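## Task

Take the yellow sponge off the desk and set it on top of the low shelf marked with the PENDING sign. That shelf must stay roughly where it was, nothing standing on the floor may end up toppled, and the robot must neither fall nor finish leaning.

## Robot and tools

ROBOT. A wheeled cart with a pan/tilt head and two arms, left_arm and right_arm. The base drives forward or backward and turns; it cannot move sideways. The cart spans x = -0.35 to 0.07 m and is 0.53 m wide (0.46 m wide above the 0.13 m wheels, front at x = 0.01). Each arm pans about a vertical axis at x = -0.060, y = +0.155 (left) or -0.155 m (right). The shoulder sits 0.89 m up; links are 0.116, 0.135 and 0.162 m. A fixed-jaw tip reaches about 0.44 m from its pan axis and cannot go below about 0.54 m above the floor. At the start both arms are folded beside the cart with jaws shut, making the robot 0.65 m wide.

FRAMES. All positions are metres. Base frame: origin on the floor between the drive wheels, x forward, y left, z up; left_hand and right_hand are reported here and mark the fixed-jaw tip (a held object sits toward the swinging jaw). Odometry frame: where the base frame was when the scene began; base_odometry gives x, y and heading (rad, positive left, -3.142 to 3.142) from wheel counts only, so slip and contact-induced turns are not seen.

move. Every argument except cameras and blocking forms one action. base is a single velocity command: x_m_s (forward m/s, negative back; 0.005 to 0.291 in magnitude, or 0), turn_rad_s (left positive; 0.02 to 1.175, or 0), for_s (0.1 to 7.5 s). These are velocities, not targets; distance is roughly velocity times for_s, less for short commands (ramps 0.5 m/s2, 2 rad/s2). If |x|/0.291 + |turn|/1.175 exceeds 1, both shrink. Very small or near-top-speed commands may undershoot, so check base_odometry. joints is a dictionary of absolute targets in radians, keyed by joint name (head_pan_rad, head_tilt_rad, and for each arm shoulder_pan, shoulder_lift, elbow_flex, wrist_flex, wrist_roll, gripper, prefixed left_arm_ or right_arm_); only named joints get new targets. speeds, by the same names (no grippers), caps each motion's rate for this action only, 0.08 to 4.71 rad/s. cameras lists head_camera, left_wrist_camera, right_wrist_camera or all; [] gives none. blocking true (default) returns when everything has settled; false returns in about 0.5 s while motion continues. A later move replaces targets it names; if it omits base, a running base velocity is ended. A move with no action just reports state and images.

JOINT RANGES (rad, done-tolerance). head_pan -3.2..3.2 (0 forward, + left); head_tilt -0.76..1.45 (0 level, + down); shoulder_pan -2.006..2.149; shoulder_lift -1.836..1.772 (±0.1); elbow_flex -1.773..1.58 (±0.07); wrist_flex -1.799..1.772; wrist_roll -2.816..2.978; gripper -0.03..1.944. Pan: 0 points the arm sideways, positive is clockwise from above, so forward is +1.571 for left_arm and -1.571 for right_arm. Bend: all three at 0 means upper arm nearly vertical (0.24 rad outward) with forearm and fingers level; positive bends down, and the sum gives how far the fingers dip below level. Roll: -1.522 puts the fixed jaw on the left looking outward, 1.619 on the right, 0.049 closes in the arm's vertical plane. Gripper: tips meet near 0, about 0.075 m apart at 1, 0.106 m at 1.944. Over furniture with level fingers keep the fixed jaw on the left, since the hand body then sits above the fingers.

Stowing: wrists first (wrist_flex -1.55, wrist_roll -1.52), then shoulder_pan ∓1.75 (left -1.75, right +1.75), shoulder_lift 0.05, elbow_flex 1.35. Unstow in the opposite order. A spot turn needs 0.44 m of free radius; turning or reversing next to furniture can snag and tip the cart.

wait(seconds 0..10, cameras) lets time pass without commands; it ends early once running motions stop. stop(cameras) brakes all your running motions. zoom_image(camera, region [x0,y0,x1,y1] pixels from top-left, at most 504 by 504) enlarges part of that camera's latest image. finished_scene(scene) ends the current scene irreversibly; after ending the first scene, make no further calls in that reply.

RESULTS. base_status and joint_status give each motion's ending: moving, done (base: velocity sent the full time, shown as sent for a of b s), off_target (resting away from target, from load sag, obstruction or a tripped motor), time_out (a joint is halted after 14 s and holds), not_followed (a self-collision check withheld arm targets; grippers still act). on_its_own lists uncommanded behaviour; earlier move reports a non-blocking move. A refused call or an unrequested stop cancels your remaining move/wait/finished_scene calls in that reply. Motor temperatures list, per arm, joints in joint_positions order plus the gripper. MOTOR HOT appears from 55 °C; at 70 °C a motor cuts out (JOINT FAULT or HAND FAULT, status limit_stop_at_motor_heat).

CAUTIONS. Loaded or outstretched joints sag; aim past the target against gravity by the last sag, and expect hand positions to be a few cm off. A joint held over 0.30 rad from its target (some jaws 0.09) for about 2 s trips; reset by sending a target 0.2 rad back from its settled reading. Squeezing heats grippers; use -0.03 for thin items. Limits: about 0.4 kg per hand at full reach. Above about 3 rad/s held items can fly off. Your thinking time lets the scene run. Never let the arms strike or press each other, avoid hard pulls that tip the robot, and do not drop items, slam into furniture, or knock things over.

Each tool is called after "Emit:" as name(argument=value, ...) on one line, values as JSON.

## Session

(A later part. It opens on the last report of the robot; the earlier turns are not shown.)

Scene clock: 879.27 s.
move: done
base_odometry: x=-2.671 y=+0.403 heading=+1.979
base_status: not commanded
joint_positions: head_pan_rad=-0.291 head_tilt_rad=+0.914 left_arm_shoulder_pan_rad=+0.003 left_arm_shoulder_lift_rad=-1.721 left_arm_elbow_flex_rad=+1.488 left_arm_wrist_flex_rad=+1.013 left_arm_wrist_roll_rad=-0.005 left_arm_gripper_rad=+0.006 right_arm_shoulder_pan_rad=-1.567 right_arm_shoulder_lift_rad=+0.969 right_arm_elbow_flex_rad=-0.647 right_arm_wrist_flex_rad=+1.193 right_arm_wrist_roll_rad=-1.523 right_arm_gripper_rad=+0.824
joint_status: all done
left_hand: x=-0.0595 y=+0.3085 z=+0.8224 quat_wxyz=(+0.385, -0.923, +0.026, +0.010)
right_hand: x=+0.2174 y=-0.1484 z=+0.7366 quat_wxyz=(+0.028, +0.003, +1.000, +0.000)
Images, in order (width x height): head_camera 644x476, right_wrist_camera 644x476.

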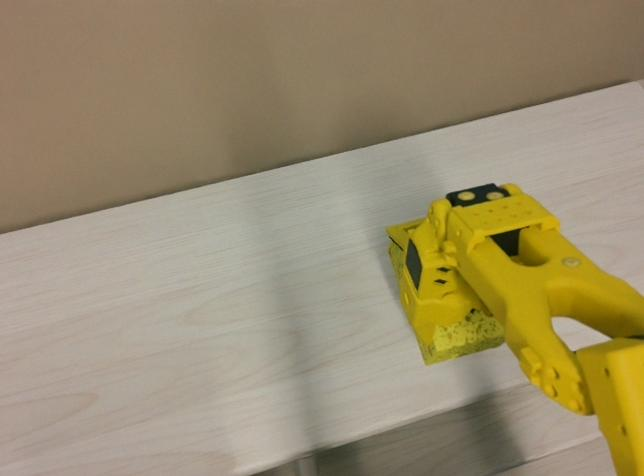

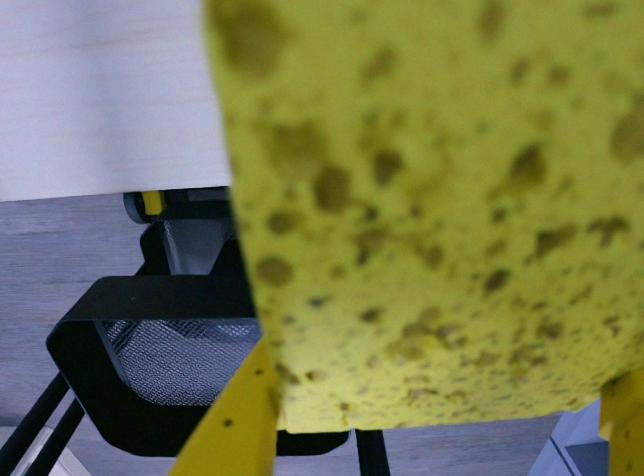

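Emit:
move(joints={"right_arm_shoulder_lift_rad":1.3,"right_arm_elbow_flex_rad":-0.89,"right_arm_wrist_flex_rad":1.1}, speeds={"right_arm_shoulder_lift_rad":0.35,"right_arm_elbow_flex_rad":0.24,"right_arm_wrist_flex_rad":0.1}, cameras=["head_camera"])

Emit:
move(joints={"right_arm_shoulder_lift_rad":1.48,"right_arm_elbow_flex_rad":-1.01,"right_arm_wrist_flex_rad":1.05}, speeds={"right_arm_shoulder_lift_rad":0.2,"right_arm_elbow_flex_rad":0.14,"right_arm_wrist_flex_rad":0.08}, cameras=["head_camera"])

Scene clock: 897.80 s.
move: done
base_odometry: x=-2.671 y=+0.403 heading=+1.979
base_status: not commanded
joint_positions: head_pan_rad=-0.291 head_tilt_rad=+0.914 left_arm_shoulder_pan_rad=+0.003 left_arm_shoulder_lift_rad=-1.721 left_arm_elbow_flex_rad=+1.488 left_arm_wrist_flex_rad=+1.013 left_arm_wrist_roll_rad=-0.005 left_arm_gripper_rad=+0.006 right_arm_shoulder_pan_rad=-1.567 right_arm_shoulder_lift_rad=+1.319 right_arm_elbow_flex_rad=-0.851 right_arm_wrist_flex_rad=+1.107 right_arm_wrist_roll_rad=-1.523 right_arm_gripper_rad=+0.824
joint_status: all done
left_hand: x=-0.0595 y=+0.3085 z=+0.8224 quat_wxyz=(+0.385, -0.923, +0.026, +0.010)
right_hand: x=+0.2083 y=-0.1484 z=+0.6783 quat_wxyz=(-0.002, +0.003, +1.000, +0.000)
Images, in order (width x height): head_camera 644x476.

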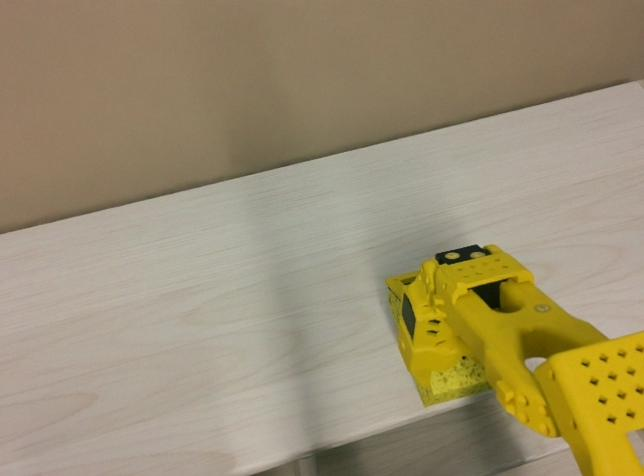

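Scene clock: 899.17 s.
move: done
base_odometry: x=-2.671 y=+0.403 heading=+1.979
base_status: not commanded
joint_positions: head_pan_rad=-0.291 head_tilt_rad=+0.914 left_arm_shoulder_pan_rad=+0.003 left_arm_shoulder_lift_rad=-1.721 left_arm_elbow_flex_rad=+1.488 left_arm_wrist_flex_rad=+1.013 left_arm_wrist_roll_rad=-0.005 left_arm_gripper_rad=+0.006 right_arm_shoulder_pan_rad=-1.567 right_arm_shoulder_lift_rad=+1.498 right_arm_elbow_flex_rad=-0.972 right_arm_wrist_flex_rad=+1.057 right_arm_wrist_roll_rad=-1.523 right_arm_gripper_rad=+0.824
joint_status: all done
left_hand: x=-0.0595 y=+0.3085 z=+0.8224 quat_wxyz=(+0.385, -0.923, +0.026, +0.010)
right_hand: x=+0.2019 y=-0.1484 z=+0.6505 quat_wxyz=(-0.006, +0.003, +1.000, +0.000)
Images, in order (width x height): head_camera 644x476.

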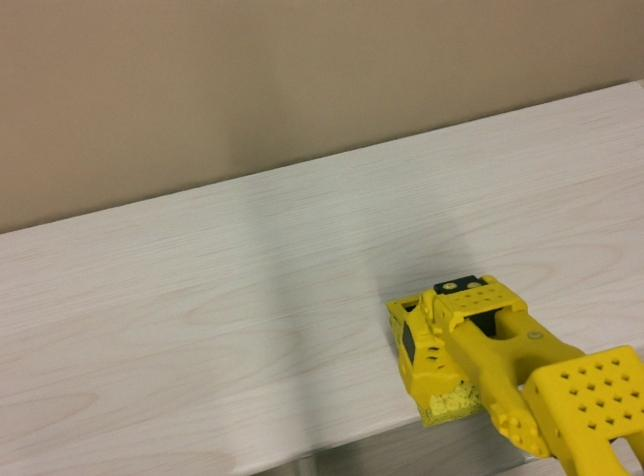

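Emit:
move(base={"x_m_s":0.05,"for_s":0.6}, joints={"head_tilt_rad":1.2}, cameras=["head_camera"])

Scene clock: 909.30 s.
move: done
base_odometry: x=-2.683 y=+0.430 heading=+1.979
base_status: done (sent for 0.6 of 0.6 s)
joint_positions: head_pan_rad=-0.292 head_tilt_rad=+1.194 left_arm_shoulder_pan_rad=-0.001 left_arm_shoulder_lift_rad=-1.721 left_arm_elbow_flex_rad=+1.488 left_arm_wrist_flex_rad=+1.013 left_arm_wrist_roll_rad=-0.005 left_arm_gripper_rad=+0.006 right_arm_shoulder_pan_rad=-1.567 right_arm_shoulder_lift_rad=+1.498 right_arm_elbow_flex_rad=-0.974 right_arm_wrist_flex_rad=+1.057 right_arm_wrist_roll_rad=-1.523 right_arm_gripper_rad=+0.824
joint_status: all done
left_hand: x=-0.0602 y=+0.3085 z=+0.8224 quat_wxyz=(+0.385, -0.923, +0.024, +0.011)
right_hand: x=+0.2022 y=-0.1484 z=+0.6507 quat_wxyz=(-0.005, +0.003, +1.000, +0.000)
Images, in order (width x height): head_camera 644x476.

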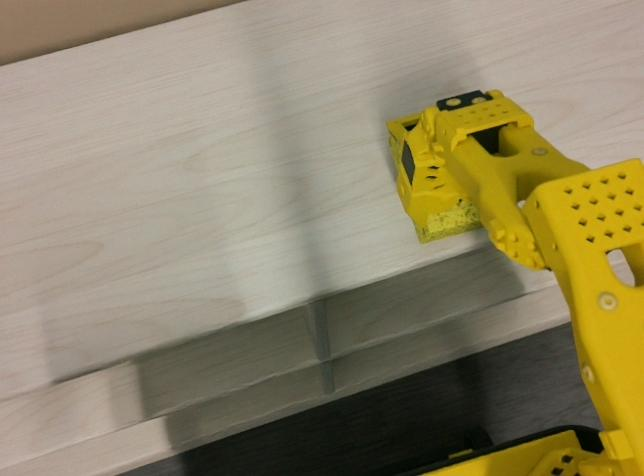

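Good; fully over shelf. Lower until contact.

Emit:
move(joints={"right_arm_shoulder_lift_rad":1.62,"right_arm_elbow_flex_rad":-1.1,"right_arm_wrist_flex_rad":1.04}, speeds={"right_arm_shoulder_lift_rad":0.15,"right_arm_elbow_flex_rad":0.1,"right_arm_wrist_flex_rad":0.08}, cameras=["head_camera"])

Emit:
move(joints={"right_arm_shoulder_lift_rad":1.72,"right_arm_elbow_flex_rad":-1.13}, speeds={"right_arm_shoulder_lift_rad":0.12,"right_arm_elbow_flex_rad":0.08}, cameras=["head_camera"])

Scene clock: 916.57 s.
Motor temperatures (°C): left_arm=[27 28 28 29 28 29] | right_arm=[28 27 27 26 28 32]
move: done
base_odometry: x=-2.683 y=+0.430 heading=+1.979
base_status: not commanded
joint_positions: head_pan_rad=-0.292 head_tilt_rad=+1.194 left_arm_shoulder_pan_rad=-0.001 left_arm_shoulder_lift_rad=-1.721 left_arm_elbow_flex_rad=+1.488 left_arm_wrist_flex_rad=+1.013 left_arm_wrist_roll_rad=-0.005 left_arm_gripper_rad=+0.006 right_arm_shoulder_pan_rad=-1.568 right_arm_shoulder_lift_rad=+1.589 right_arm_elbow_flex_rad=-1.095 right_arm_wrist_flex_rad=+1.048 right_arm_wrist_roll_rad=-1.523 right_arm_gripper_rad=+0.824
joint_status: all done
left_hand: x=-0.0602 y=+0.3085 z=+0.8224 quat_wxyz=(+0.385, -0.923, +0.024, +0.011)
right_hand: x=+0.2082 y=-0.1480 z=+0.6442 quat_wxyz=(+0.015, +0.002, +1.000, +0.000)
Images, in order (width x height): head_camera 644x476.

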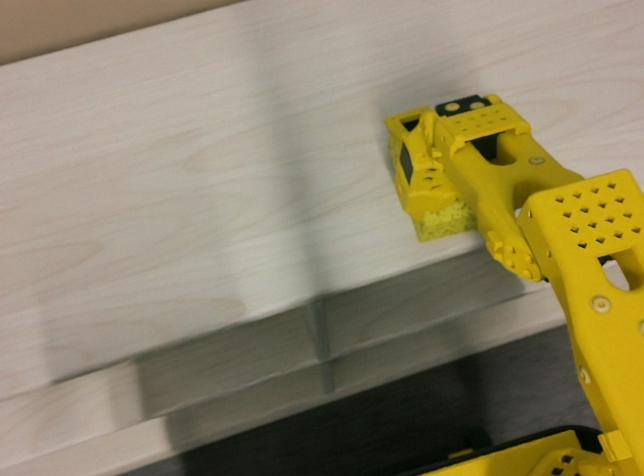

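Scene clock: 917.73 s.
move: done
base_odometry: x=-2.683 y=+0.430 heading=+1.979
base_status: not commanded
joint_positions: head_pan_rad=-0.292 head_tilt_rad=+1.194 left_arm_shoulder_pan_rad=-0.001 left_arm_shoulder_lift_rad=-1.721 left_arm_elbow_flex_rad=+1.488 left_arm_wrist_flex_rad=+1.013 left_arm_wrist_roll_rad=-0.005 left_arm_gripper_rad=+0.006 right_arm_shoulder_pan_rad=-1.568 right_arm_shoulder_lift_rad=+1.622 right_arm_elbow_flex_rad=-1.136 right_arm_wrist_flex_rad=+1.048 right_arm_wrist_roll_rad=-1.514 right_arm_gripper_rad=+0.824
joint_status: all done
left_hand: x=-0.0602 y=+0.3085 z=+0.8224 quat_wxyz=(+0.385, -0.923, +0.024, +0.011)
right_hand: x=+0.2088 y=-0.1480 z=+0.6414 quat_wxyz=(+0.019, -0.003, +1.000, +0.000)
Images, in order (width x height): head_camera 644x476.

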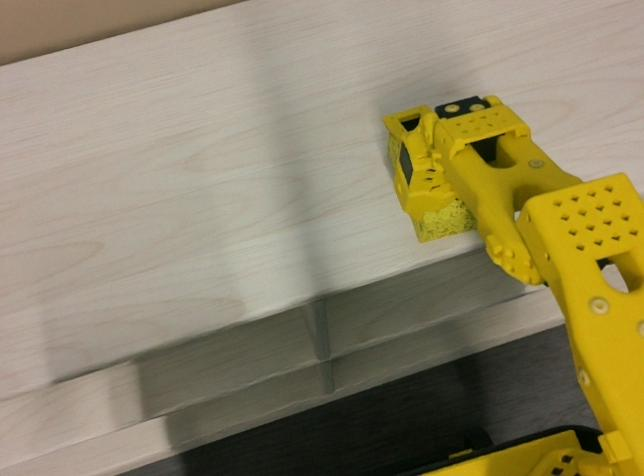

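Emit:
move(joints={"right_arm_shoulder_lift_rad":1.65,"right_arm_gripper_rad":1.2})

Emit:
move(joints={"right_arm_gripper_rad":1.5})

Emit:
move(joints={"right_arm_shoulder_lift_rad":1.2,"right_arm_elbow_flex_rad":-0.95}, speeds={"right_arm_shoulder_lift_rad":0.3,"right_arm_elbow_flex_rad":0.1}, cameras=["head_camera"])

Scene clock: 925.00 s.
move: done
base_odometry: x=-2.683 y=+0.430 heading=+1.979
base_status: not commanded
joint_positions: head_pan_rad=-0.292 head_tilt_rad=+1.194 left_arm_shoulder_pan_rad=-0.001 left_arm_shoulder_lift_rad=-1.721 left_arm_elbow_flex_rad=+1.488 left_arm_wrist_flex_rad=+1.013 left_arm_wrist_roll_rad=-0.005 left_arm_gripper_rad=+0.006 right_arm_shoulder_pan_rad=-1.564 right_arm_shoulder_lift_rad=+1.664 right_arm_elbow_flex_rad=-1.123 right_arm_wrist_flex_rad=+1.045 right_arm_wrist_roll_rad=-1.512 right_arm_gripper_rad=+1.190
joint_status: all done
left_hand: x=-0.0602 y=+0.3085 z=+0.8224 quat_wxyz=(+0.385, -0.923, +0.024, +0.011)
right_hand: x=+0.1955 y=-0.1491 z=+0.6301 quat_wxyz=(-0.007, -0.001, +1.000, +0.000)
pictures: none

Scene clock: 925.67 s.
move: done
base_odometry: x=-2.683 y=+0.430 heading=+1.979
base_status: not commanded
joint_positions: head_pan_rad=-0.292 head_tilt_rad=+1.194 left_arm_shoulder_pan_rad=-0.001 left_arm_shoulder_lift_rad=-1.721 left_arm_elbow_flex_rad=+1.488 left_arm_wrist_flex_rad=+1.013 left_arm_wrist_roll_rad=-0.005 left_arm_gripper_rad=+0.006 right_arm_shoulder_pan_rad=-1.564 right_arm_shoulder_lift_rad=+1.664 right_arm_elbow_flex_rad=-1.123 right_arm_wrist_flex_rad=+1.045 right_arm_wrist_roll_rad=-1.512 right_arm_gripper_rad=+1.491
joint_status: all done
left_hand: x=-0.0602 y=+0.3085 z=+0.8224 quat_wxyz=(+0.385, -0.923, +0.024, +0.011)
right_hand: x=+0.1955 y=-0.1491 z=+0.6301 quat_wxyz=(-0.007, -0.001, +1.000, +0.000)
pictures: none

Scene clock: 927.80 s.
move: done
base_odometry: x=-2.683 y=+0.430 heading=+1.979
base_status: not commanded
joint_positions: head_pan_rad=-0.292 head_tilt_rad=+1.194 left_arm_shoulder_pan_rad=-0.001 left_arm_shoulder_lift_rad=-1.721 left_arm_elbow_flex_rad=+1.488 left_arm_wrist_flex_rad=+1.013 left_arm_wrist_roll_rad=-0.005 left_arm_gripper_rad=+0.006 right_arm_shoulder_pan_rad=-1.564 right_arm_shoulder_lift_rad=+1.274 right_arm_elbow_flex_rad=-0.949 right_arm_wrist_flex_rad=+1.045 right_arm_wrist_roll_rad=-1.512 right_arm_gripper_rad=+1.491
joint_status: all done
left_hand: x=-0.0602 y=+0.3085 z=+0.8224 quat_wxyz=(+0.385, -0.923, +0.024, +0.011)
right_hand: x=+0.2476 y=-0.1495 z=+0.7046 quat_wxyz=(+0.100, -0.001, +0.995, -0.001)
Images, in order (width x height): head_camera 644x476.

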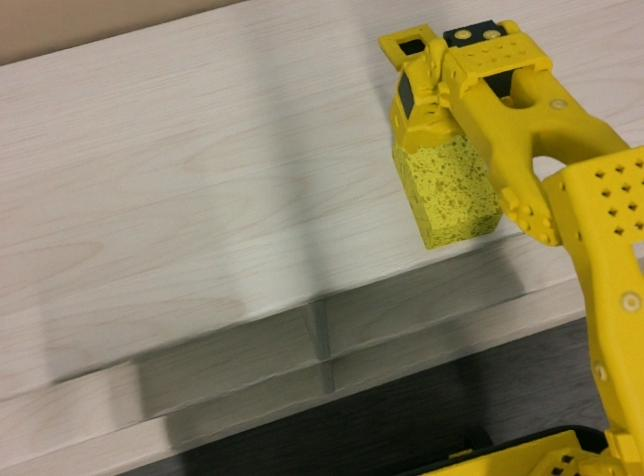

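Emit:
move(joints={"right_arm_shoulder_lift_rad":0.7}, speeds={"right_arm_shoulder_lift_rad":0.5})

Emit:
move(base={"x_m_s":-0.15,"for_s":2.0}, joints={"head_tilt_rad":0.9}, cameras=["head_camera"])

Scene clock: 935.03 s.
move: done
base_odometry: x=-2.683 y=+0.430 heading=+1.979
base_status: not commanded
joint_positions: head_pan_rad=-0.292 head_tilt_rad=+1.194 left_arm_shoulder_pan_rad=-0.001 left_arm_shoulder_lift_rad=-1.721 left_arm_elbow_flex_rad=+1.488 left_arm_wrist_flex_rad=+1.013 left_arm_wrist_roll_rad=-0.005 left_arm_gripper_rad=+0.006 right_arm_shoulder_pan_rad=-1.564 right_arm_shoulder_lift_rad=+0.776 right_arm_elbow_flex_rad=-0.949 right_arm_wrist_flex_rad=+1.045 right_arm_wrist_roll_rad=-1.512 right_arm_gripper_rad=+1.493
joint_status: all done
left_hand: x=-0.0602 y=+0.3085 z=+0.8224 quat_wxyz=(+0.385, -0.923, +0.024, +0.011)
right_hand: x=+0.3044 y=-0.1499 z=+0.8602 quat_wxyz=(+0.343, -0.001, +0.939, -0.003)
pictures: none

Scene clock: 937.90 s.
move: done
base_odometry: x=-2.564 y=+0.154 heading=+1.979
base_status: done (sent for 2 of 2 s)
joint_positions: head_pan_rad=-0.292 head_tilt_rad=+0.914 left_arm_shoulder_pan_rad=+0.002 left_arm_shoulder_lift_rad=-1.721 left_arm_elbow_flex_rad=+1.488 left_arm_wrist_flex_rad=+1.013 left_arm_wrist_roll_rad=-0.005 left_arm_gripper_rad=+0.006 right_arm_shoulder_pan_rad=-1.564 right_arm_shoulder_lift_rad=+0.776 right_arm_elbow_flex_rad=-0.949 right_arm_wrist_flex_rad=+1.045 right_arm_wrist_roll_rad=-1.512 right_arm_gripper_rad=+1.493
joint_status: all done
left_hand: x=-0.0598 y=+0.3085 z=+0.8224 quat_wxyz=(+0.385, -0.923, +0.026, +0.010)
right_hand: x=+0.3044 y=-0.1499 z=+0.8602 quat_wxyz=(+0.343, -0.001, +0.939, -0.003)
Images, in order (width x height): head_camera 644x476.

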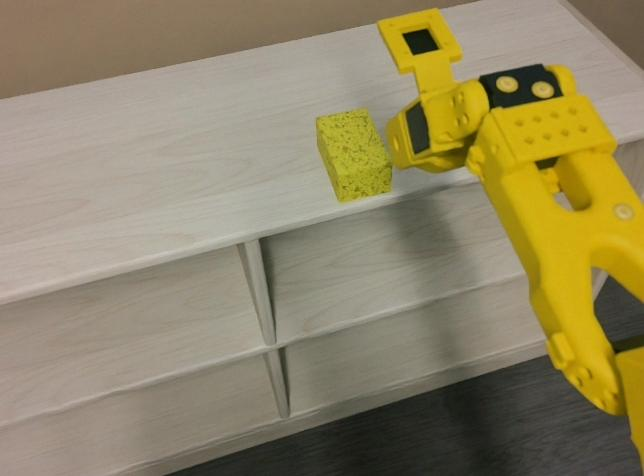

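Emit:
finished_scene(scene=3)

The scene is finished: the task was done.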